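# Place clipboard paper-up on mat, clip facing marked spacer

## Task

Set the clipboard down paper side up on the mat, with its clip aimed at the centre of the spacer that the reference image (manual) marks with a cross. The whole clipboard must lie on the mat and nothing else may be on the mat. The marked spacer must not be moved or turned, and nothing may be toppled.

## Robot and tools

Robot: two arms, left_arm and right_arm, facing each other across a table. Each has six joints and a two-finger gripper. The names do not match image sides. left_arm's base sits on the +y side at about (-0.009, +0.472, +0.039) m and right_arm's at about (-0.015, -0.455, +0.039) m.

Scene frame: origin roughly halfway between the bases, +z up, table surface at z = +0.020 m. All hand positions (metres), orientations (quat_wxyz) and velocities (m/s, rad/s) in results use this frame. They can be off by a few centimetres, worse at full reach. A gripper's fingers point along its own +x and close along its y; end_effector_position is the point between the fingers, 3-4 cm short of the tips. Only the last 1.5 cm of each inner finger face is flat.

Row layout (shared by execute_actions and move): one flat list of 14 numbers, each in [-1, 1], covering both arms even when one stays still. Numbers 1-7 are left_arm and 8-14 are right_arm. Within each arm the order is shoulder, elbow, waist, wrist yaw, wrist roll, wrist pitch, then the gripper opening. This order differs from the usual base-to-tip order, so rely on it alone.

Joint numbers are offsets, not poses. They are measured from the "Joint targets" line as it stood when the action (or move) began, not from the row before. Scale: 1.0 equals 3.826 rad for shoulder, elbow and waist, and 4.872 rad for wrist yaw, wrist roll and wrist pitch. Sending the same offset again moves the arm further.

Stated joint ranges (rad): waist -3.054..3.054, shoulder 0..3.142, elbow 0..2.356, wrist pitch and wrist yaw -1.571..1.571, wrist roll -3.142..3.142. The real limits may differ by up to 0.028 rad. An action that pushes a joint more than 0.028 rad beyond a limit is rejected for both arms. If the first action fails this check, or any action is malformed, the whole call is rejected. A "joint sent to its limit" line means a joint was clipped at its end.

The opening is absolute, not an offset: +1 is fully open, -1 fully closed. Empty fingers meet near -0.78. Closing from full open takes at least about 0.6 s. grip_measured reports the actual opening on the same scale. To hold something, command about 0.08 below the grip_measured value at first contact; a smaller margin grips more gently. To leave a gripper unchanged, resend its current command, because 0 is itself a command meaning half open. The result's "Joint positions" gives the finger gap in metres (0.080 is fully open).

execute_actions(actions, cameras): actions is a list of actions. Each action is a table of up to 15 rows, one per 1/30 s step, and a short table repeats its last row to fill the 15 steps. Each joint's target can lead its measured angle by at most 0.685 rad (big joints) or 0.872 rad (wrist joints). If a step would shift the hand more than 70 mm, it is scaled back, so large motions need several actions. Images are returned only if actions is empty or cameras names some. Camera names: cam_head_left, cam_head_right, cam_left_wrist, cam_right_wrist, or ["all"].

move(target, speed, blend, opening_speed, grip_force, blocking, cameras): target is one 14-number row, or a list of up to 15 rows. Every row is an offset from the same starting Joint targets, not from the row before. speed is the peak joint speed in rad/s (0.01-8, default 0.5), given once or per target. blend (rad) rounds corners between listed targets; 0 stops at each. opening_speed (0.2 or more, opening units per second) ramps the fingers gradually. grip_force sets the newtons per pad (8-34), given once or per arm; it persists. blocking=false returns early while the motion continues. The result adds a "move:" line: done, off_target, moving, held or fault, and limits=held if steps were withheld. A move does not avoid obstacles or the other arm. Paths take at least 0.5 s and are cut off after 10 s.

wait(seconds 0-10) lets time run with commands held. stop brakes a running move. zoom_image(camera, region [x0,y0,x1,y1], at most 504x504 px) enlarges part of the latest image. Each camera image is 896x504. show_instructions redisplays the reference image. finished_scene(scene) ends the scene permanently, so call it only once the object is placed and left still.

Result lines: Joint positions and velocities for each arm in row order, plus the finger gap. Joint targets are where the next offsets start from. Joint torques and External joint torques are in the same order, and a push toward larger angles reads lower. Step readings are given for action calls. Wrist depth is a 7x7 grid of distances per wrist camera, with "-" meaning no data. "blocked" means an arm was stopped by contact, and all arms then hold position. "joint command not followed" means the clearance check altered targets. MOTOR HOT appears at 50 °C, and an over-temperature stop comes at 95 °C. Fault lines include TORQUE FAULT (a 10 s stop) and OVER-SPEED FAULT.

Avoid: dropping or releasing a carried object while it moves, or letting anything fall off the table. Avoid striking the table, the fixtures or other objects in the scene, and bumping the arms or grippers into each other. Never close a gripper on the other arm's fingers. Keep contact torques under the load limits (N m): waist 17, shoulder 21.1, elbow 21, wrist pitch 5.55, wrist yaw 5.53, wrist roll 5.19; a carried object's weight counts toward these. Keep moves near contact slow, and do not aim far past a surface. To end a push, command the targets back beyond the measured positions. Do not hold loads or stretched poses for long, since motors heat up. Loose objects may occasionally get nudged by outside forces.

Each tool is called after "Request:" by a JSON object that holds its "name" and its "arguments".

Reference images:

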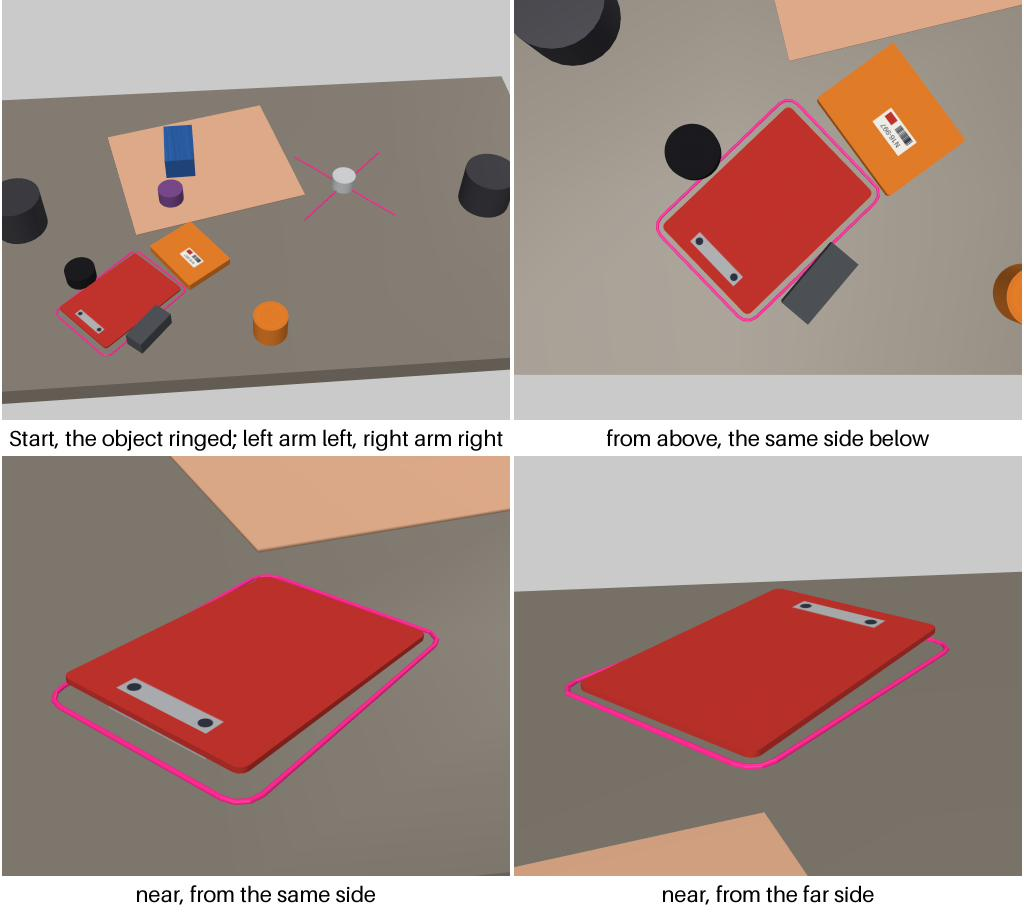

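## Session

Request:
{"name": "execute_actions", "arguments": {"actions": []}}

Scene clock: 0.00 s.
left_arm: end_effector_position=(-0.1001, +0.1823, +0.1737) grip_measured=+1.000 end_effector_quat_wxyz=(+0.702, +0.430, +0.419, -0.383) | right_arm: end_effector_position=(-0.2050, -0.1802, +0.1570) grip_measured=+1.000 end_effector_quat_wxyz=(+0.583, -0.375, +0.592, +0.410)
Joint names: [shoulder, elbow, waist, wrist yaw, wrist roll, wrist pitch]
Joint positions: left_arm=[1.686 1.345 -0.519 -0.409 -0.824 -1.248 0.08] | right_arm=[1.769 1.424 0.614 -0.012 0.994 -1.176 0.08]
Joint velocities: within noise
Joint torques (N m): no reading
External joint torques (N m): no reading
Motor temperatures (°C): left_arm=[29 32 31 32 30 27] | right_arm=[27 28 31 30 30 31]
Heat: left arm: hottest elbow 32 °C (+0.0 °C/min); right arm: hottest waist 31 °C (+0.0 °C/min).
Wrist depth (mm): cam_left_wrist=[230 248 244 223 206 194 179 / 236 239 244 227 200 176 179 / 309 279 227 234 198 - 179 / 315 285 255 236 - - 184 / 328 297 252 240 - 99 185 / - 74 259 244 218 - - / - - 271 246 218 - -] | cam_right_wrist=[176 175 174 174 173 173 172 / 183 183 182 180 181 181 180 / 192 192 191 191 189 188 188 / 201 201 200 200 199 198 196 / 214 210 209 210 210 208 207 / - - 220 222 221 97 217 / - - 233 234 232 86 -]
Joint targets: left_arm=[1.686 1.346 -0.519 -0.410 -0.824 -1.248] | right_arm=[1.768 1.425 0.614 -0.012 0.994 -1.175]
Tool commands: left_gripper/opening=+1.0 right_gripper/opening=+1.0

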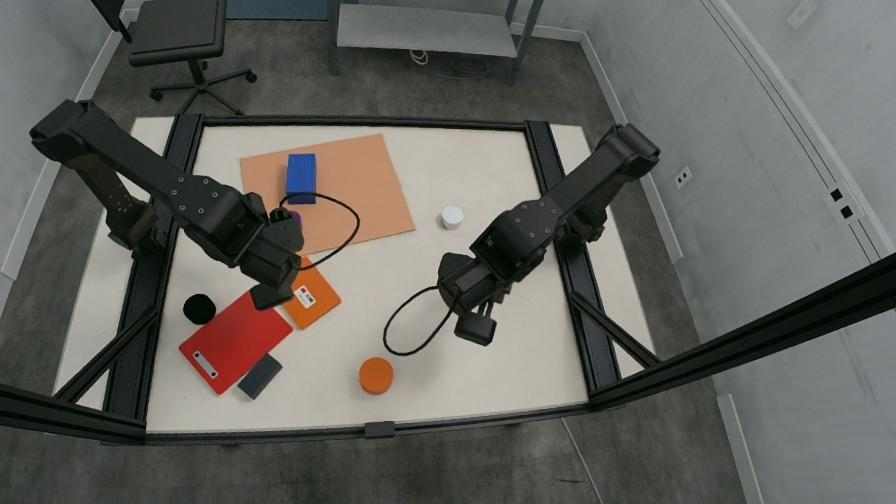

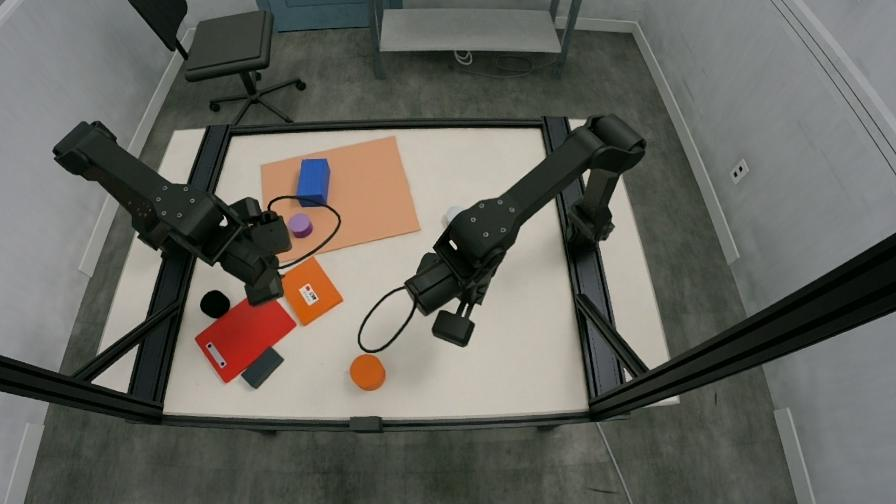

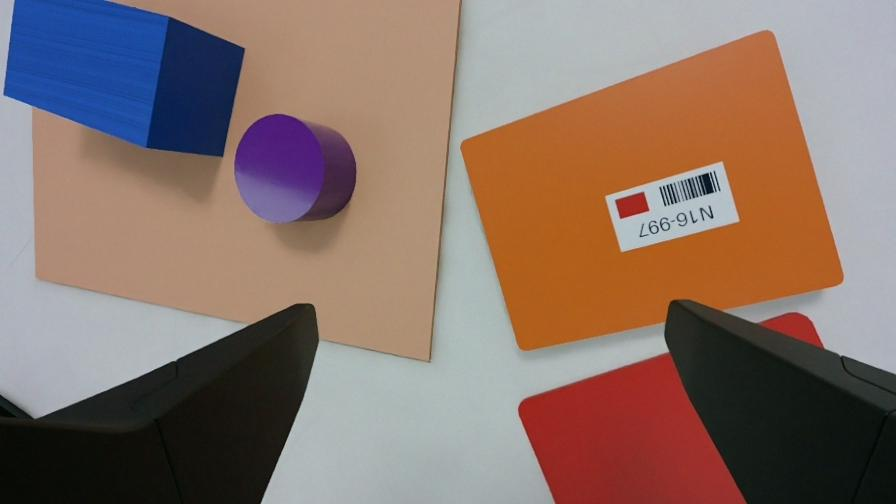

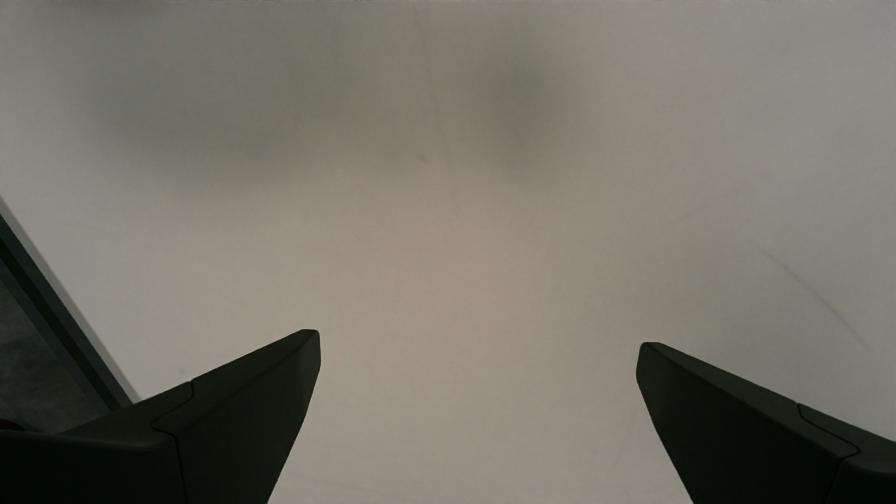

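Request:
{"name": "move", "arguments": {"target": [0.02959, 0.02324, 0.17567, 0.08415, -0.11899, 0.00852, 1, 0, 0, 0, 0, 0, 0, 1], "speed": 1.0, "cameras": ["all"]}}

Scene clock: 275.93 s.
left_arm: end_effector_position=(+0.0461, +0.1493, +0.1520) grip_measured=+1.000 end_effector_quat_wxyz=(+0.708, +0.001, +0.707, -0.002) | right_arm: end_effector_position=(-0.2050, -0.1802, +0.1570) grip_measured=+1.000 end_effector_quat_wxyz=(+0.583, -0.375, +0.592, +0.410)
Joint names: [shoulder, elbow, waist, wrist yaw, wrist roll, wrist pitch]
Joint positions: left_arm=[1.785 1.424 0.153 -0.001 -1.399 -1.208 0.08] | right_arm=[1.769 1.424 0.614 -0.012 0.994 -1.176 0.08]
Joint torques (N m): left_arm=[-7.02 5 -0.06 0.01 -0.13 0.17] | right_arm=[-5.83 5.32 0.06 0.06 0.01 0.22]
External joint torques (N m): left_arm=[0.23 -0.59 -0.06 0.05 -0.12 -0.1] | right_arm=[1.36 -0.4 0.09 0.03 0.01 -0.2]
Motor temperatures (°C): left_arm=[42 37 30 31 29 26] | right_arm=[35 33 30 30 29 30]
Heat: left arm: hottest shoulder 42 °C (+0.0 °C/min); right arm: hottest shoulder 35 °C (+1.0 °C/min).
Wrist depth (mm): cam_left_wrist=[176 171 167 125 165 165 164 / 184 182 180 178 176 175 173 / 196 193 188 186 187 184 183 / 209 208 199 195 197 195 193 / 225 218 213 213 211 99 207 / - 74 227 225 228 - - / - - 250 - 238 - -] | cam_right_wrist=[175 175 175 174 173 173 171 / 183 182 182 182 181 181 181 / 189 191 191 190 189 187 188 / 201 201 201 201 199 199 197 / 212 209 209 207 209 208 208 / - - 99 221 221 97 216 / - - 235 235 235 86 -]
Joint targets: left_arm=[1.799 1.434 0.154 0.001 -1.404 -1.207] | right_arm=[1.768 1.425 0.614 -0.012 0.994 -1.175]
move: done

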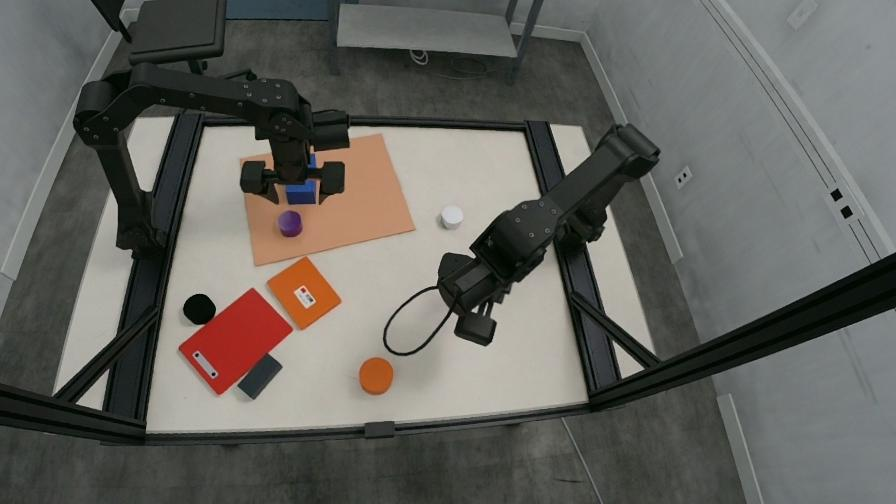

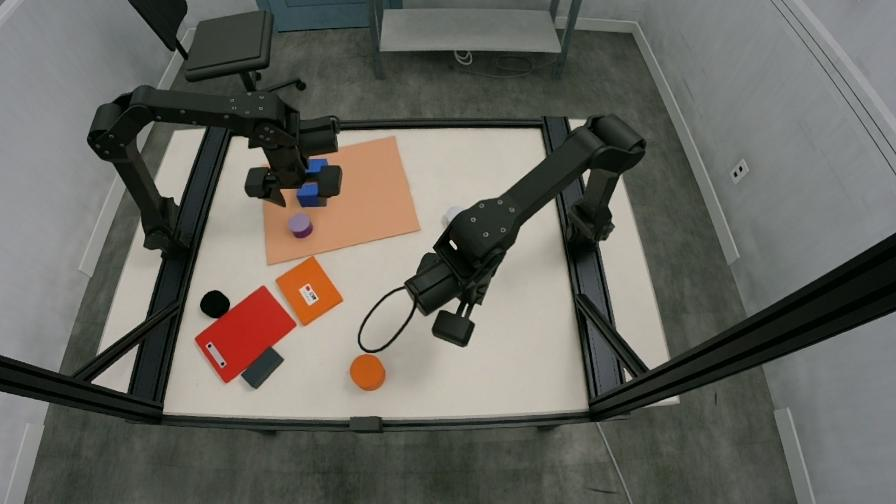

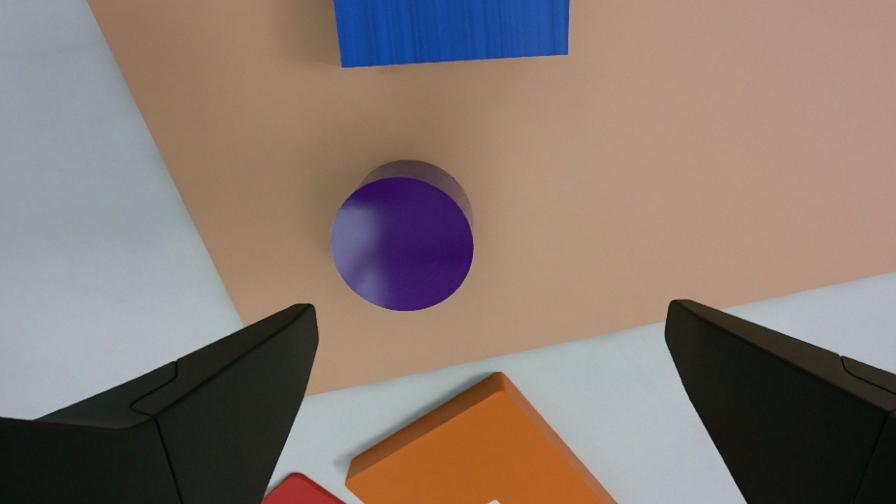

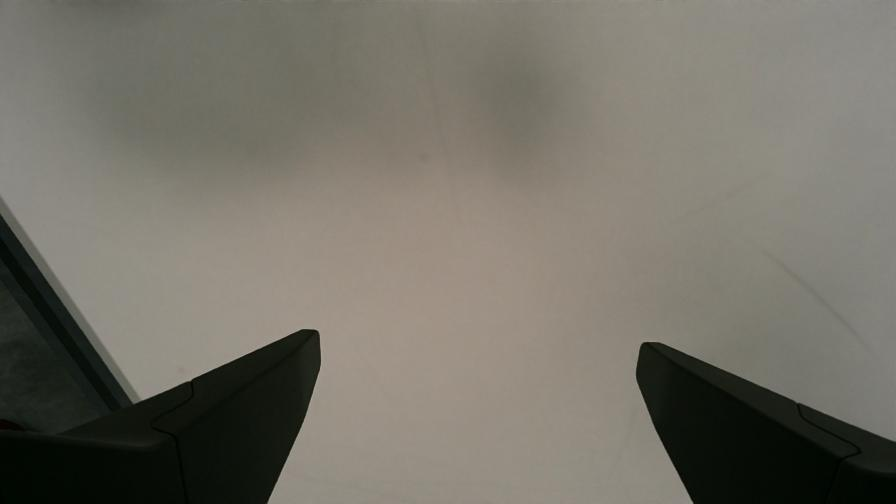

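Request:
{"name": "move", "arguments": {"target": [[-0.02637, -0.05183, 0.00531, 0, 0.00439, 0.02024, 1, 0, 0, 0.0915, 0, 0, 0, 1], [-0.00559, -0.09435, 0.00531, 0, 0.00439, 0.06995, 1, 0, 0, 0.0915, 0, 0, 0, 1], [-0.00559, -0.09435, 0.00531, 0, 0.00439, 0.06995, 0.05, 0, 0, 0.0915, 0, 0, 0, 1], [-0.02399, -0.05959, 0.00531, 0, 0.00439, 0.0282, 0.05, 0, 0, 0.0915, 0, 0, 0, 1]], "speed": 0.8, "blend": [0.05, 0, 0, 0], "opening_speed": 1.2, "grip_force": [15, 15], "cameras": ["cam_left_wrist", "cam_head_left"]}}

Scene clock: 405.30 s.
left_arm: end_effector_position=(+0.0463, +0.1793, +0.1163) grip_measured=+0.300 end_effector_quat_wxyz=(+0.706, +0.005, +0.708, +0.005) | right_arm: end_effector_position=(-0.2876, -0.2622, +0.1570) grip_measured=+1.000 end_effector_quat_wxyz=(+0.503, -0.473, +0.518, +0.506)
Joint names: [shoulder, elbow, waist, wrist yaw, wrist roll, wrist pitch]
Joint positions: left_arm=[1.716 1.198 0.171 -0.001 -1.385 -1.067 0.048] | right_arm=[1.769 1.424 0.964 -0.012 0.994 -1.176 0.08]
Joint torques (N m): left_arm=[-8.94 4.69 0.28 0.01 0.09 -0.08] | right_arm=[-5.84 5.32 0.01 0.06 0.01 0.21]
External joint torques (N m): left_arm=[-2.42 -0.74 0.28 0.05 0.09 -0.34] | right_arm=[1.33 -0.39 0 0.03 0.02 -0.21]
Heat: left arm: hottest elbow 40 °C (+0.0 °C/min); right arm: hottest shoulder 35 °C (+0.0 °C/min).
Wrist depth (mm): cam_left_wrist=[144 140 139 134 91 90 132 / 153 150 146 145 143 140 139 / 163 158 155 153 150 148 147 / 173 169 164 101 157 158 155 / 185 182 103 91 90 165 164 / 196 - 88 96 96 - 176 / - - 80 103 101 79 -] | cam_right_wrist=[993 175 174 174 173 173 172 / 1039 181 182 182 181 180 180 / 1066 193 190 191 189 187 187 / 1146 1066 200 200 197 198 197 / 1196 1173 208 210 209 208 209 / 1238 - 220 222 221 97 216 / - - 236 235 233 86 -]
Joint targets: left_arm=[1.707 1.207 0.174 0.000 -1.383 -1.069] | right_arm=[1.768 1.425 0.964 -0.012 0.994 -1.175]
grip_force (N): 15, 15
move: done
Images, in order (width x height): cam_head_left 896x504, cam_left_wrist 896x504.

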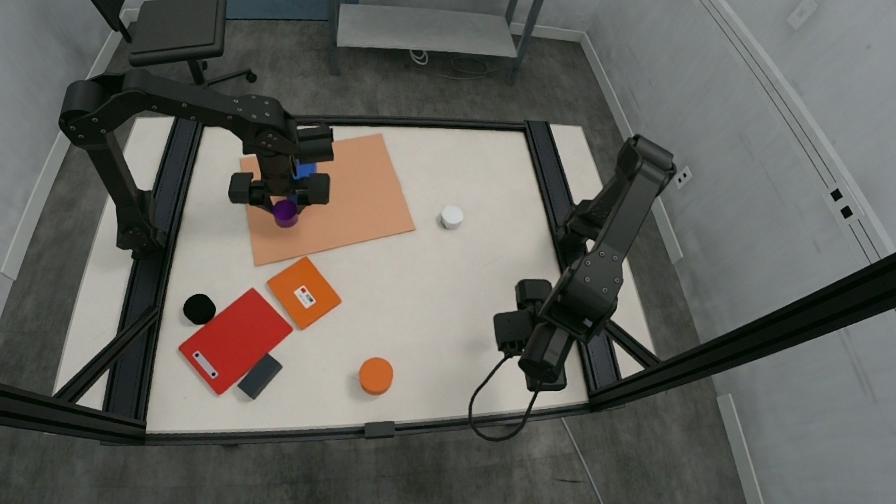

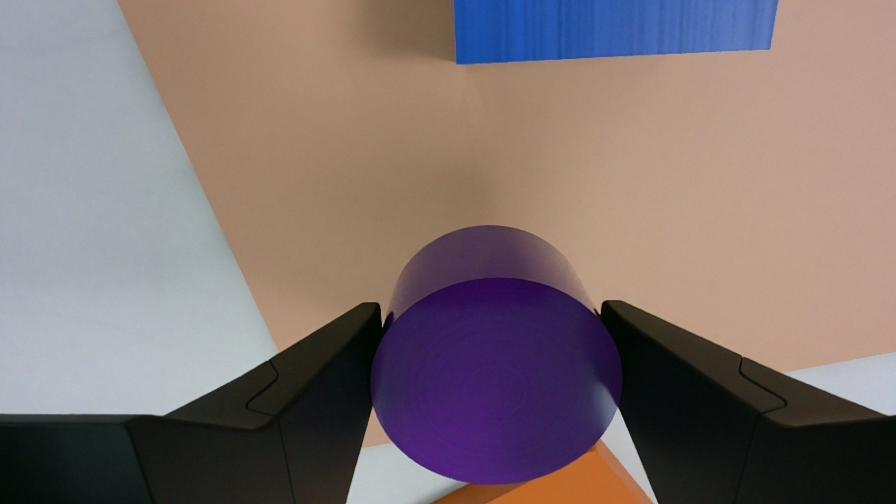

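Request:
{"name": "move", "arguments": {"target": [[0.19339, 0.29038, -0.15076, 0, 0, -0.07654, 0.05, 0, 0, 0, 0, 0, 0, 1], [0.19287, 0.23834, -0.15076, 0, 0, -0.03608, 0.05, 0, 0, 0, 0, 0, 0, 1]], "speed": [1.0, 0.4], "blend": [0.03, 0], "cameras": ["cam_left_wrist", "cam_head_left"]}}

Scene clock: 419.67 s.
left_arm: end_effector_position=(-0.1888, +0.0310, +0.0803) grip_measured=+0.300 end_effector_quat_wxyz=(+0.677, +0.193, +0.679, -0.207) | right_arm: end_effector_position=(-0.2876, -0.2622, +0.1570) grip_measured=+1.000 end_effector_quat_wxyz=(+0.503, -0.473, +0.518, +0.506)
Joint names: [shoulder, elbow, waist, wrist yaw, wrist roll, wrist pitch]
Joint positions: left_arm=[2.431 2.127 -0.402 0.001 -1.385 -1.247 0.048] | right_arm=[1.769 1.424 0.964 -0.012 0.994 -1.176 0.08]
Joint torques (N m): left_arm=[-12.02 3.16 -0.05 -0.06 0.08 0.2] | right_arm=[-5.84 5.31 0.02 0.06 0.02 0.22]
External joint torques (N m): left_arm=[-0.48 -2.52 -0.15 -0.01 0.09 -0.1] | right_arm=[1.31 -0.32 0.02 0.03 0.02 -0.17]
Heat: left arm: hottest shoulder 42 °C (+4.0 °C/min); right arm: hottest shoulder 35 °C (+0.0 °C/min).
Wrist depth (mm): cam_left_wrist=[101 - 100 100 100 99 97 / - 107 106 105 106 104 103 / - 110 112 111 111 110 109 / 105 106 119 106 116 117 116 / - 124 124 91 90 123 123 / - - 88 96 95 - 130 / - - 81 103 103 79 -] | cam_right_wrist=[1001 175 174 173 173 172 172 / 1039 182 182 181 181 181 180 / 1105 192 190 189 191 188 188 / 1151 1085 199 203 198 198 197 / 1207 1167 209 209 208 208 209 / 1232 - 98 221 220 97 217 / - - 237 232 234 86 -]
Joint targets: left_arm=[2.445 2.119 -0.403 0.000 -1.382 -1.245] | right_arm=[1.768 1.425 0.964 -0.012 0.994 -1.175]
grip_force (N): 15, 15
move: done
Images, in order (width x height): cam_head_left 896x504, cam_left_wrist 896x504.

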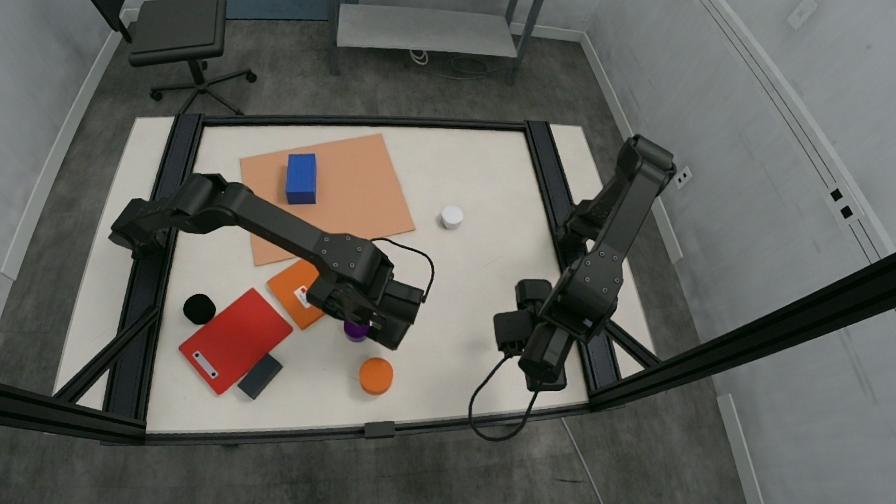

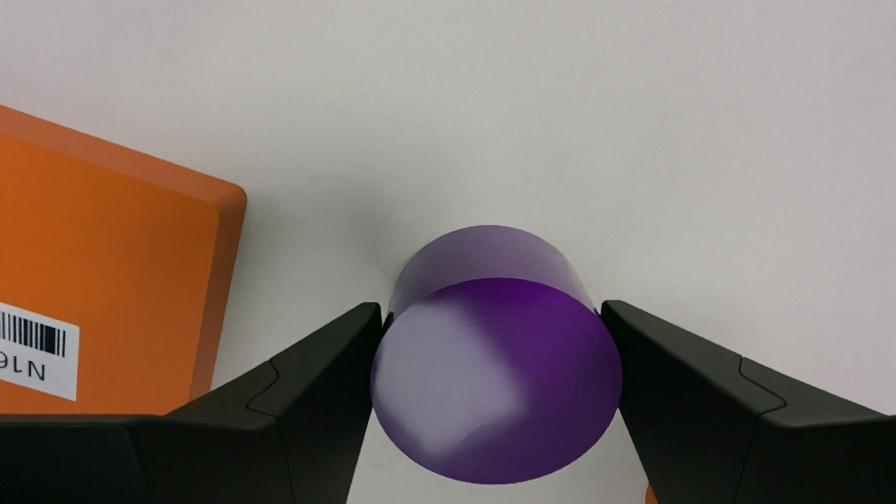

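Request:
{"name": "move", "arguments": {"target": [0.00112, -0.00606, 0, 0, 0, 0.00569, 0.05, 0, 0, 0, 0, 0, 0, 1], "speed": 0.1, "cameras": ["cam_left_wrist"]}}

Scene clock: 431.67 s.
left_arm: end_effector_position=(-0.1891, +0.0303, +0.0763) grip_measured=+0.300 end_effector_quat_wxyz=(+0.677, +0.191, +0.680, -0.209) | right_arm: end_effector_position=(-0.2876, -0.2622, +0.1570) grip_measured=+1.000 end_effector_quat_wxyz=(+0.503, -0.473, +0.518, +0.506)
Joint names: [shoulder, elbow, waist, wrist yaw, wrist roll, wrist pitch]
Joint positions: left_arm=[2.431 2.111 -0.402 0.001 -1.385 -1.226 0.048] | right_arm=[1.769 1.424 0.964 -0.012 0.994 -1.176 0.08]
Joint torques (N m): left_arm=[-11.53 2.42 -0.14 -0.06 0.08 0.77] | right_arm=[-5.82 5.31 0.02 0.07 0.02 0.21]
External joint torques (N m): left_arm=[-0.01 -3.29 -0.14 -0.02 0.08 0.42] | right_arm=[1.35 -0.4 0.04 0.03 0.02 -0.22]
Heat: left arm: hottest shoulder 45 °C (+7.0 °C/min); right arm: hottest shoulder 36 °C (+1.0 °C/min).
Wrist depth (mm): cam_left_wrist=[99 - 98 98 98 98 96 / 105 104 105 103 105 103 102 / - 108 110 109 109 107 108 / - 119 117 105 114 115 115 / - 122 121 91 90 121 121 / - - 88 96 96 - - / - - 81 103 103 79 -] | cam_right_wrist=[958 175 174 174 173 172 172 / 1031 184 182 181 181 181 180 / 1085 - 191 190 190 189 188 / 1125 1100 200 200 198 198 197 / 1201 1238 209 210 209 207 208 / 1263 - 219 221 220 97 216 / - - 236 234 233 86 -]
Joint targets: left_arm=[2.449 2.095 -0.403 0.000 -1.382 -1.217] | right_arm=[1.768 1.425 0.964 -0.012 0.994 -1.175]
grip_force (N): 15, 15
move: done
Images, in order (width x height): cam_left_wrist 896x504.

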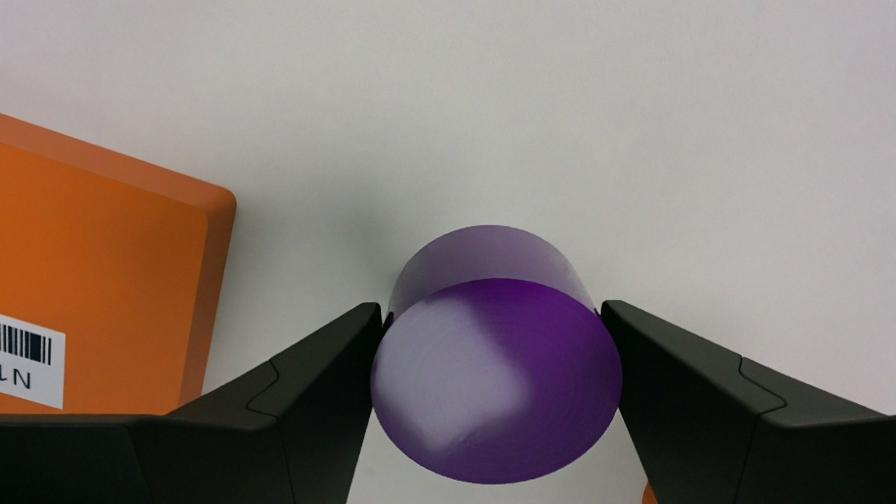

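Request:
{"name": "move", "arguments": {"target": [0, -0.00614, 0, 0, 0, 0.00482, 0.05, 0, 0, 0, 0, 0, 0, 1], "speed": 0.1, "cameras": ["cam_left_wrist"]}}

Scene clock: 440.13 s.
left_arm: end_effector_position=(-0.1891, +0.0303, +0.0750) grip_measured=+0.300 end_effector_quat_wxyz=(+0.677, +0.189, +0.680, -0.211) | right_arm: end_effector_position=(-0.2876, -0.2622, +0.1570) grip_measured=+1.000 end_effector_quat_wxyz=(+0.503, -0.473, +0.518, +0.506)
Joint names: [shoulder, elbow, waist, wrist yaw, wrist roll, wrist pitch]
Joint positions: left_arm=[2.424 2.093 -0.402 0.001 -1.385 -1.208 0.048] | right_arm=[1.769 1.424 0.964 -0.012 0.994 -1.176 0.08]
Joint torques (N m): left_arm=[-10.61 2 -0.13 -0.06 0.08 1.14] | right_arm=[-5.84 5.31 0.01 0.07 0.01 0.21]
External joint torques (N m): left_arm=[0.99 -3.79 -0.23 -0.01 0.08 0.78] | right_arm=[1.26 -0.3 0.01 0.03 0.02 -0.18]
Motor temperatures (°C): left_arm=[47 40 29 31 29 27] | right_arm=[36 34 30 30 29 30]
Heat: left arm: hottest shoulder 47 °C (+9.1 °C/min); right arm: hottest shoulder 36 °C (+1.0 °C/min).
Wrist depth (mm): cam_left_wrist=[99 - 98 99 98 99 97 / 104 104 105 103 105 103 103 / - 106 110 110 110 109 109 / - 116 117 106 115 116 116 / - 121 121 91 90 122 123 / - - 88 96 95 - 130 / - - 80 103 103 79 -] | cam_right_wrist=[981 173 175 173 173 172 172 / 1044 182 182 182 181 180 179 / 1066 194 191 190 189 188 188 / 1130 1140 200 199 198 198 198 / 1173 1151 208 210 209 208 208 / 1232 - 220 221 220 97 216 / - - 234 234 233 86 -]
Joint targets: left_arm=[2.449 2.072 -0.403 0.000 -1.382 -1.194] | right_arm=[1.768 1.425 0.964 -0.012 0.994 -1.175]
grip_force (N): 15, 15
move: done
Images, in order (width x height): cam_left_wrist 896x504.

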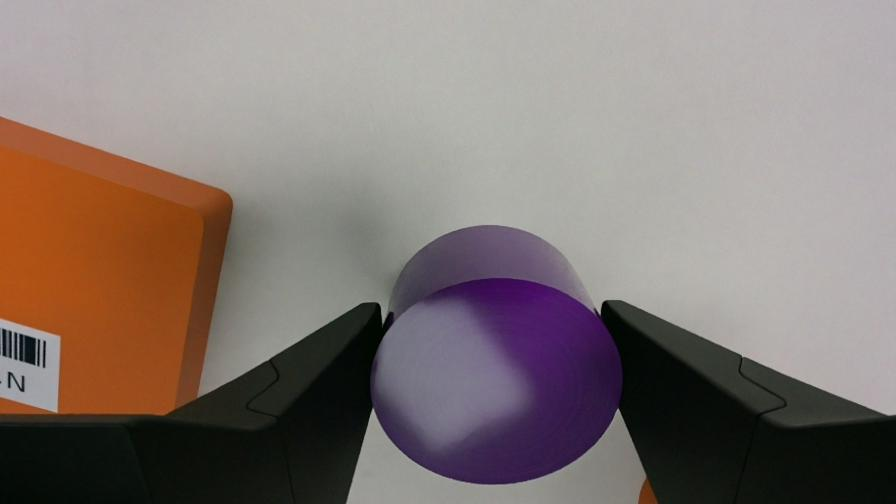

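Request:
{"name": "move", "arguments": {"target": [[0, 0.00614, 0, 0, 0, -0.00482, 0.05, 0, 0, 0, 0, 0, 0, 1], [0, 0.00614, 0, 0, 0, -0.00482, 0.8, 0, 0, 0, 0, 0, 0, 1], [-0.0005, 0.0643, 0, 0, 0, -0.05088, 0.8, 0, 0, 0, 0, 0, 0, 1], [-0.14713, -0.14752, 0.22381, 0, 0.04707, 0.00035, 1, 0, 0, 0, 0, 0, 0, 1]], "speed": [0.2, 0.2, 0.6, 1.0], "blend": [0, 0, 0.05, 0], "opening_speed": 1.5, "cameras": ["cam_left_wrist", "cam_head_left"]}}

Scene clock: 467.70 s.
left_arm: end_effector_position=(+0.1505, +0.1560, +0.1375) grip_measured=+0.997 end_effector_quat_wxyz=(+0.706, -0.016, +0.708, +0.021) | right_arm: end_effector_position=(-0.2876, -0.2622, +0.1570) grip_measured=+1.000 end_effector_quat_wxyz=(+0.503, -0.473, +0.518, +0.506)
Joint names: [shoulder, elbow, waist, wrist yaw, wrist roll, wrist pitch]
Joint positions: left_arm=[1.902 1.516 0.453 0 -1.156 -1.193 0.08] | right_arm=[1.769 1.424 0.964 -0.012 0.994 -1.176 0.08]
Joint torques (N m): left_arm=[-11.7 3.05 0.15 -0.02 0.1 0.18] | right_arm=[-5.82 5.31 0.02 0.06 0.02 0.21]
External joint torques (N m): left_arm=[-3.57 -2.63 0.17 0.01 0.1 -0.14] | right_arm=[1.33 -0.34 0.04 0.02 0.02 -0.18]
Heat: left arm: hottest shoulder 47 °C (+8.0 °C/min); right arm: hottest shoulder 36 °C (+1.0 °C/min).
Wrist depth (mm): cam_left_wrist=[158 157 154 151 151 150 149 / 167 166 163 117 117 161 158 / 181 177 173 123 123 169 166 / 194 189 185 130 132 178 177 / - 200 192 139 142 99 186 / - 74 209 149 203 - - / - - 230 226 223 - -] | cam_right_wrist=[981 175 174 174 173 172 172 / 1031 180 183 182 181 181 180 / 1085 194 191 190 190 188 188 / 1146 1090 200 199 198 198 198 / 1178 1207 209 210 209 208 208 / 1238 - 220 222 221 97 217 / - - 234 234 233 86 -]
Joint targets: left_arm=[1.886 1.507 0.454 0.001 -1.153 -1.192] | right_arm=[1.768 1.425 0.964 -0.012 0.994 -1.175]
grip_force (N): 15, 15
move: done
Images, in order (width x height): cam_head_left 896x504, cam_left_wrist 896x504.

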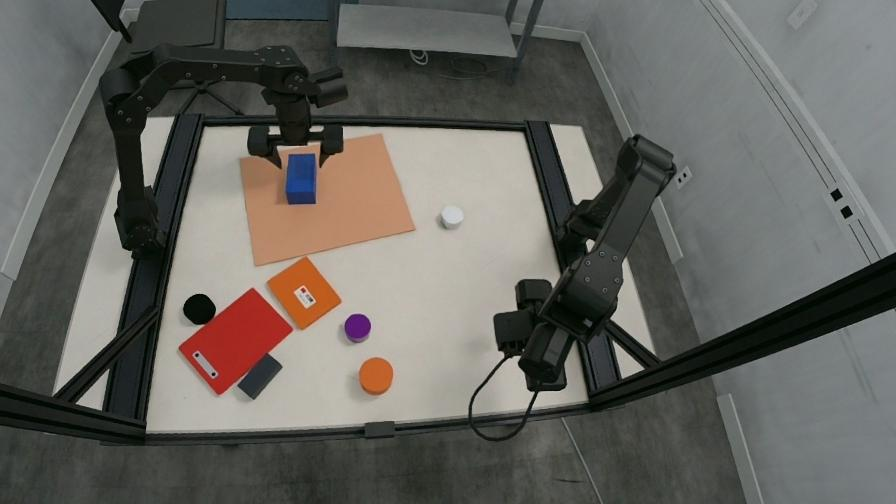

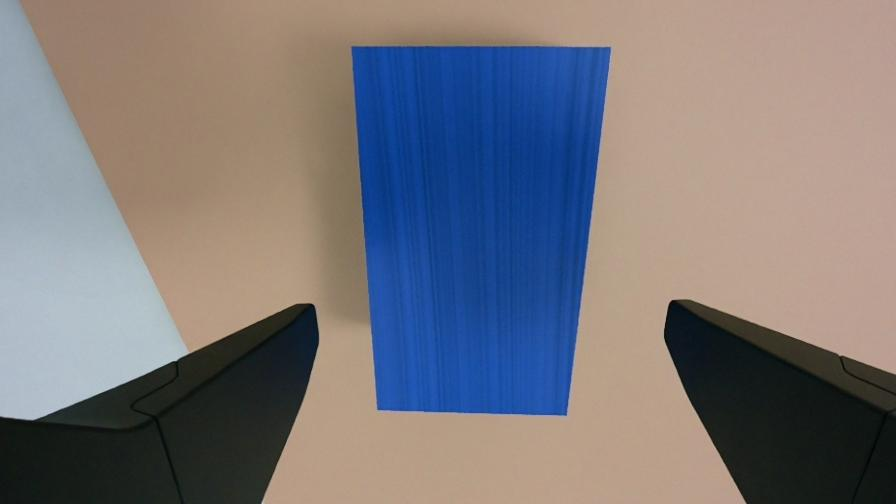

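Request:
{"name": "move", "arguments": {"target": [[0.01678, -0.05316, 0.00086, 0, 0.00088, 0.05497, 1, 0, 0, 0, 0, 0, 0, 1], [0.01678, -0.05316, 0.00086, 0, 0.00088, 0.05497, 0.42, 0, 0, 0, 0, 0, 0, 1], [-0.00081, -0.01127, 0.00086, 0, 0.00088, 0.00825, 0.42, 0, 0, 0, 0, 0, 0, 1]], "speed": [0.5, 0.5, 0.5], "opening_speed": 1.0, "grip_force": [22, 15], "cameras": ["cam_left_wrist"]}}

Scene clock: 493.10 s.
left_arm: end_effector_position=(+0.1477, +0.1627, +0.1227) grip_measured=+0.522 end_effector_quat_wxyz=(+0.703, -0.009, +0.711, +0.025) | right_arm: end_effector_position=(-0.2876, -0.2622, +0.1570) grip_measured=+1.000 end_effector_quat_wxyz=(+0.503, -0.473, +0.518, +0.506)
Joint names: [shoulder, elbow, waist, wrist yaw, wrist roll, wrist pitch]
Joint positions: left_arm=[1.899 1.452 0.454 0 -1.151 -1.15 0.058] | right_arm=[1.769 1.424 0.964 -0.012 0.994 -1.176 0.08]
Joint torques (N m): left_arm=[-11.59 5.08 0.26 -0.03 0.07 -0.09] | right_arm=[-5.83 5.32 0.01 0.06 0.01 0.21]
External joint torques (N m): left_arm=[-3.63 -0.45 0.2 0.02 0.08 -0.36] | right_arm=[1.26 -0.32 0.04 0.02 0.01 -0.2]
Heat: left arm: hottest shoulder 50 °C (+4.1 °C/min); right arm: hottest shoulder 36 °C (+0.0 °C/min). Fold the left arm in close to its base, or ease its load, before you think long.
Wrist depth (mm): cam_left_wrist=[144 142 140 138 136 135 135 / 153 155 - - - - 142 / 164 164 - - - - 149 / 179 174 - - - - 160 / 193 188 68 67 68 68 168 / - - 73 73 73 72 - / - - 78 78 77 76 -] | cam_right_wrist=[977 177 175 174 173 173 172 / 1044 - 182 181 181 180 180 / 1076 189 190 190 189 188 188 / 1151 1135 199 200 199 198 198 / 1184 1201 209 210 209 207 208 / 1270 - 219 222 219 97 218 / - - 236 238 233 86 -]
Joint targets: left_arm=[1.883 1.464 0.457 0.001 -1.149 -1.152] | right_arm=[1.768 1.425 0.964 -0.012 0.994 -1.175]
MOTOR HOT: the shoulder of the left arm reports 50 °C; the controller stops that arm at 95 °C. To cool a motor, set the load down, stop pushing, or move to a pose that needs little force.
grip_force (N): 22, 15
move: done
Images, in order (width x height): cam_left_wrist 896x504.

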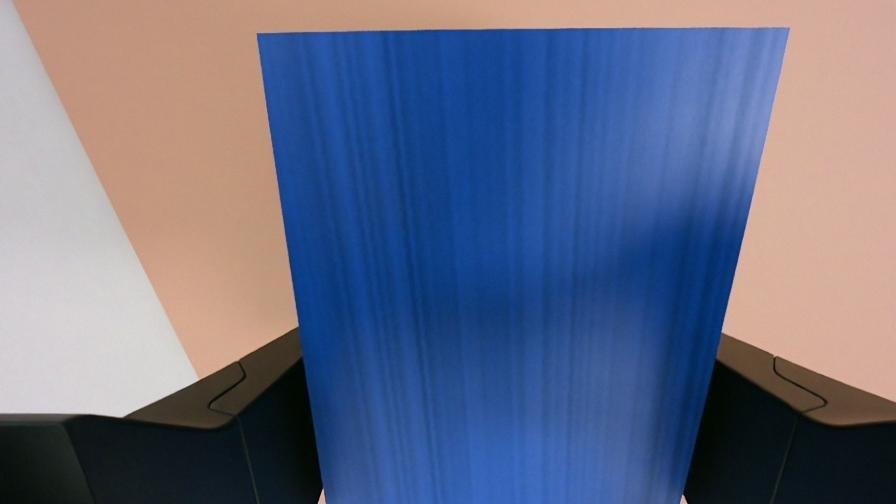

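Request:
{"name": "move", "arguments": {"target": [[0.14333, 0.22078, -0.15128, 0, -0.11884, -0.06078, 0.42, 0, 0, 0, 0, 0, 0, 1], [0.14352, 0.16103, -0.15128, 0, -0.11884, -0.01371, 0.42, 0, 0, 0, 0, 0, 0, 1]], "speed": [0.9, 0.25], "blend": [0.03, 0], "cameras": ["cam_left_wrist", "cam_head_left"]}}

Scene clock: 509.73 s.
left_arm: end_effector_position=(-0.0595, +0.0003, +0.0765) grip_measured=+0.522 end_effector_quat_wxyz=(+0.705, -0.024, +0.708, +0.009) | right_arm: end_effector_position=(-0.2876, -0.2622, +0.1570) grip_measured=+1.000 end_effector_quat_wxyz=(+0.503, -0.473, +0.518, +0.506)
Joint names: [shoulder, elbow, waist, wrist yaw, wrist roll, wrist pitch]
Joint positions: left_arm=[2.421 2.093 -0.121 0.002 -1.724 -1.222 0.058] | right_arm=[1.769 1.424 0.964 -0.012 0.994 -1.176 0.08]
Joint torques (N m): left_arm=[-12.2 2.74 -0.13 -0.07 -0.12 0.31] | right_arm=[-5.84 5.32 0 0.06 0.02 0.21]
External joint torques (N m): left_arm=[-0.77 -2.93 -0.07 -0.03 -0.12 0] | right_arm=[1.24 -0.27 0.08 0.02 0.02 -0.18]
Motor temperatures (°C): left_arm=[54 39 29 31 29 27] | right_arm=[36 34 30 30 28 30]
Heat: left arm: hottest shoulder 54 °C (+8.0 °C/min); right arm: hottest shoulder 36 °C (+0.0 °C/min). Fold the left arm in close to its base, or ease its load, before you think long.
Wrist depth (mm): cam_left_wrist=[- 96 - 96 96 - 95 / 105 105 - - - - 101 / 113 112 - - - - 106 / 118 118 - - - - 113 / 125 126 68 67 68 68 120 / - - 73 73 73 72 - / - - 78 78 77 76 -] | cam_right_wrist=[1001 174 174 172 173 172 172 / 1039 183 182 182 181 181 180 / 1090 193 191 190 189 189 188 / 1125 1130 200 201 198 198 197 / 1190 1250 206 208 208 209 208 / 1257 - 220 222 221 97 214 / - - 235 234 234 86 -]
Joint targets: left_arm=[2.433 2.080 -0.122 0.001 -1.728 -1.218] | right_arm=[1.768 1.425 0.964 -0.012 0.994 -1.175]
MOTOR HOT: still on. The shoulder of the left arm reports 54 °C.
grip_force (N): 22, 15
move: done
Images, in order (width x height): cam_head_left 896x504, cam_left_wrist 896x504.

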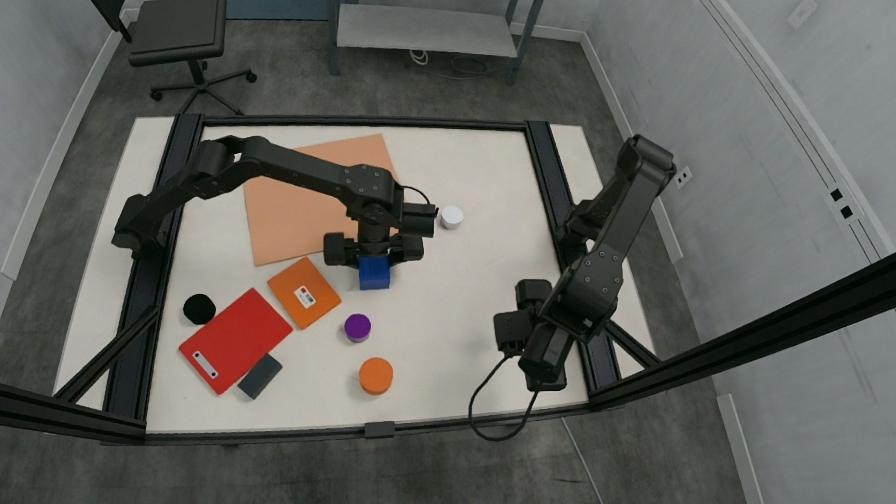

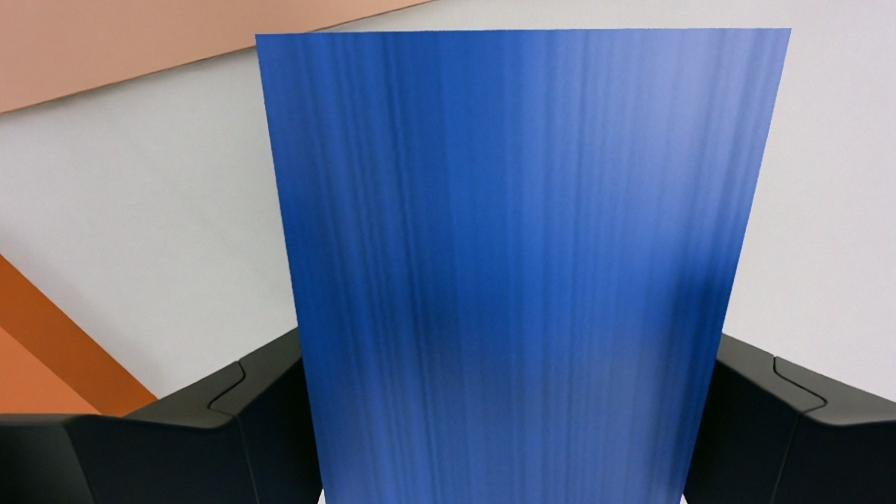

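Request:
{"name": "move", "arguments": {"target": [[0, -0.0081, 0, 0, 0, 0.00636, 0.42, 0, 0, 0, 0, 0, 0, 1], [0, -0.0081, 0, 0, 0, 0.00636, 1, 0, 0, 0, 0, 0, 0, 1], [-0.0004, 0.05978, 0, 0, 0, -0.04723, 1, 0, 0, 0, 0, 0, 0, 1], [-0.22666, -0.18578, -0.2104, 0, 0.03223, -0.03206, 1, 0, 0, 0, 0, 0, 0, 1]], "speed": [0.15, 0.2, 0.6, 1.0], "blend": [0, 0, 0.05, 0], "opening_speed": 1.2, "cameras": ["all"]}}

Scene clock: 540.23 s.
left_arm: end_effector_position=(-0.2244, +0.3048, +0.1990) grip_measured=+0.998 end_effector_quat_wxyz=(+0.635, +0.312, +0.635, -0.309) | right_arm: end_effector_position=(-0.2876, -0.2622, +0.1570) grip_measured=+1.000 end_effector_quat_wxyz=(+0.503, -0.473, +0.518, +0.506)
Joint names: [shoulder, elbow, waist, wrist yaw, wrist roll, wrist pitch]
Joint positions: left_arm=[1.577 1.379 -0.926 0.002 -1.574 -1.376 0.08] | right_arm=[1.769 1.424 0.964 -0.012 0.994 -1.176 0.08]
Joint torques (N m): left_arm=[-8.3 3.03 -0.27 -0.07 0.08 0.15] | right_arm=[-5.83 5.32 0.01 0.07 0.01 0.21]
External joint torques (N m): left_arm=[-2.52 -2.66 -0.21 -0.03 0.08 -0.12] | right_arm=[1.27 -0.32 0.03 0.03 0.02 -0.2]
Motor temperatures (°C): left_arm=[57 38 29 31 29 27] | right_arm=[36 34 30 30 28 30]
Heat: left arm: hottest shoulder 57 °C (+8.1 °C/min); right arm: hottest shoulder 36 °C (+0.0 °C/min). Fold the left arm in close to its base, or ease its load, before you think long.
Wrist depth (mm): cam_left_wrist=[223 221 217 209 207 189 210 / 234 232 213 220 217 199 220 / 237 247 218 237 226 232 233 / 245 245 259 241 240 251 1251 / 262 253 260 273 270 260 1320 / - 74 264 284 294 - - / - - 282 288 303 - -] | cam_right_wrist=[993 176 174 173 174 172 173 / 1026 182 182 184 181 180 180 / 1080 193 191 190 189 187 189 / 1130 1146 200 200 198 199 197 / 1207 1219 209 211 209 208 208 / 1276 - 220 219 221 97 216 / - - 236 234 233 86 -]
Joint targets: left_arm=[1.565 1.369 -0.927 0.000 -1.571 -1.375] | right_arm=[1.768 1.425 0.964 -0.012 0.994 -1.175]
MOTOR HOT: still on. The shoulder of the left arm reports 57 °C.
grip_force (N): 22, 15
move: done

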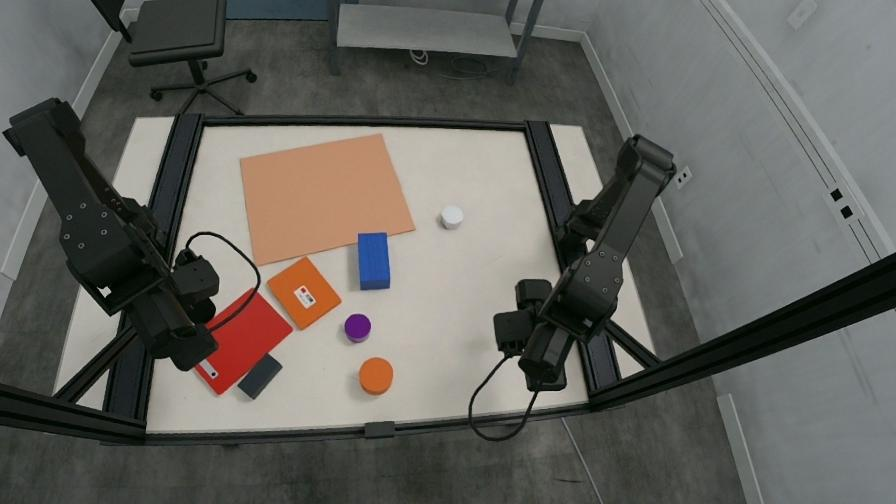

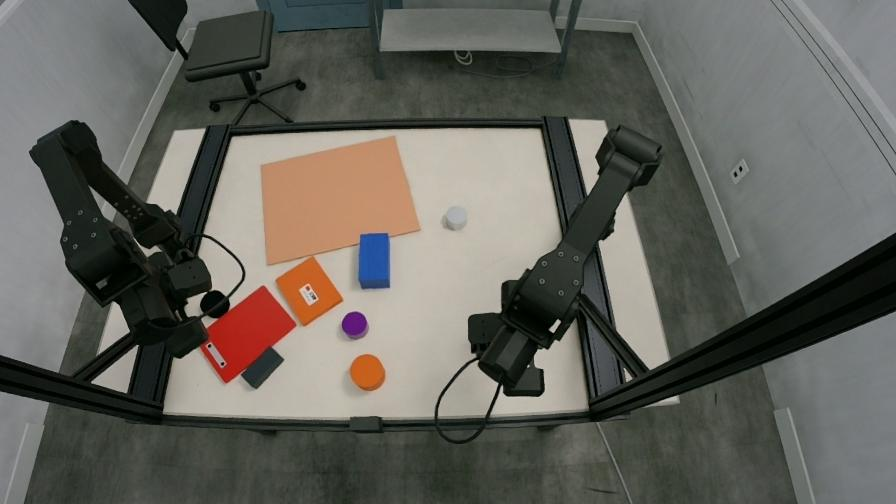

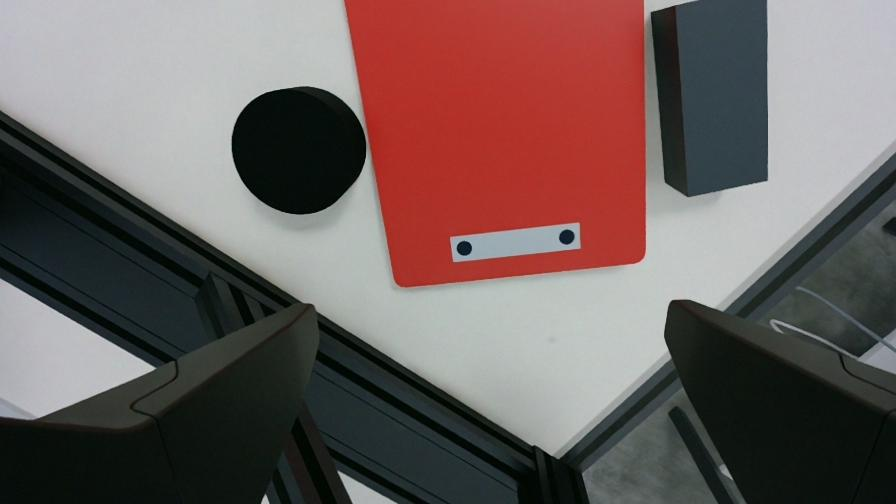

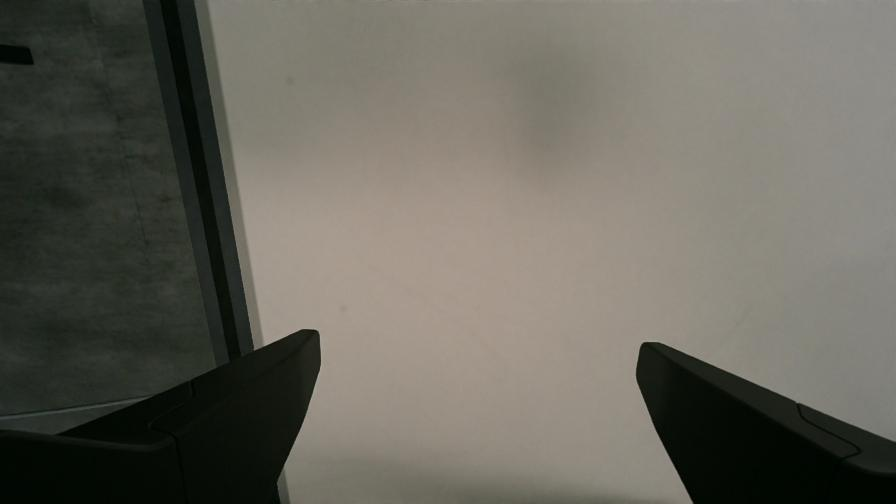

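Request:
{"name": "move", "arguments": {"target": [-0.115, 0.14, 0, 0, 0, 0, 1, 0, 0, 0, 0, 0, 0, 1], "speed": 0.8, "cameras": []}}

Request:
{"name": "zoom_image", "arguments": {"camera": "cam_left_wrist", "region": [340, 130, 700, 330]}}

Scene clock: 556.00 s.
left_arm: end_effector_position=(-0.1820, +0.3377, +0.4733) grip_measured=+0.998 end_effector_quat_wxyz=(+0.415, -0.022, +0.708, -0.571) | right_arm: end_effector_position=(-0.2876, -0.2622, +0.1570) grip_measured=+1.000 end_effector_quat_wxyz=(+0.503, -0.473, +0.518, +0.506)
Joint names: [shoulder, elbow, waist, wrist yaw, wrist roll, wrist pitch]
Joint positions: left_arm=[1.126 1.905 -0.926 0.002 -1.573 -1.375 0.08] | right_arm=[1.769 1.424 0.964 -0.012 0.994 -1.176 0.08]
Joint torques (N m): left_arm=[-1.28 2.89 -0.21 -0.06 0.12 1.45] | right_arm=[-5.82 5.33 0.01 0.06 0.01 0.21]
External joint torques (N m): left_arm=[-0.28 -1.41 -0.21 -0.03 0.08 -0.11] | right_arm=[1.3 -0.34 0.1 0.02 0.01 -0.21]
Motor temperatures (°C): left_arm=[52 38 29 31 29 27] | right_arm=[36 34 29 30 28 30]
Heat: left arm: hottest shoulder 52 °C (+1.0 °C/min); right arm: hottest shoulder 36 °C (+0.0 °C/min). Fold the left arm in close to its base, or ease its load, before you think long.
Wrist depth (mm): cam_left_wrist=[373 421 1763 2324 - - - / 383 417 1787 2171 - - - / 381 1518 1799 2226 - - - / 408 1300 1787 1946 1340 2118 - / 405 - 1740 2526 1501 99 1451 / - 74 1824 1375 1592 - - / - - 1340 1375 - - -] | cam_right_wrist=[1005 174 173 175 173 173 172 / 1026 181 182 182 181 181 180 / 1062 192 190 190 189 188 188 / 1135 1135 200 200 199 198 198 / 1196 1156 209 210 208 208 207 / 1276 - 219 222 222 97 216 / - - 235 234 233 86 -]
Joint targets: left_arm=[1.125 1.905 -0.927 0.000 -1.571 -1.375] | right_arm=[1.768 1.425 0.964 -0.012 0.994 -1.175]
MOTOR HOT: still on. The shoulder of the left arm reports 52 °C.
grip_force (N): 22, 15
move: done
No camera images: "cameras" was empty.

Scaled by 1.400 from the camera's 896x504 image, which has a finer 1280x720 frame.
This view is cut from an older image: the scene may have changed since it was taken.

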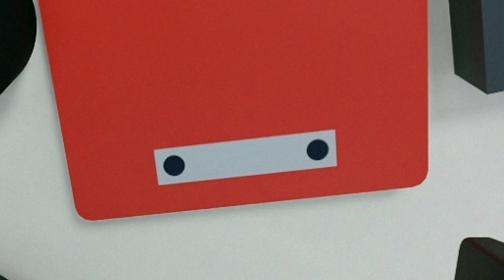

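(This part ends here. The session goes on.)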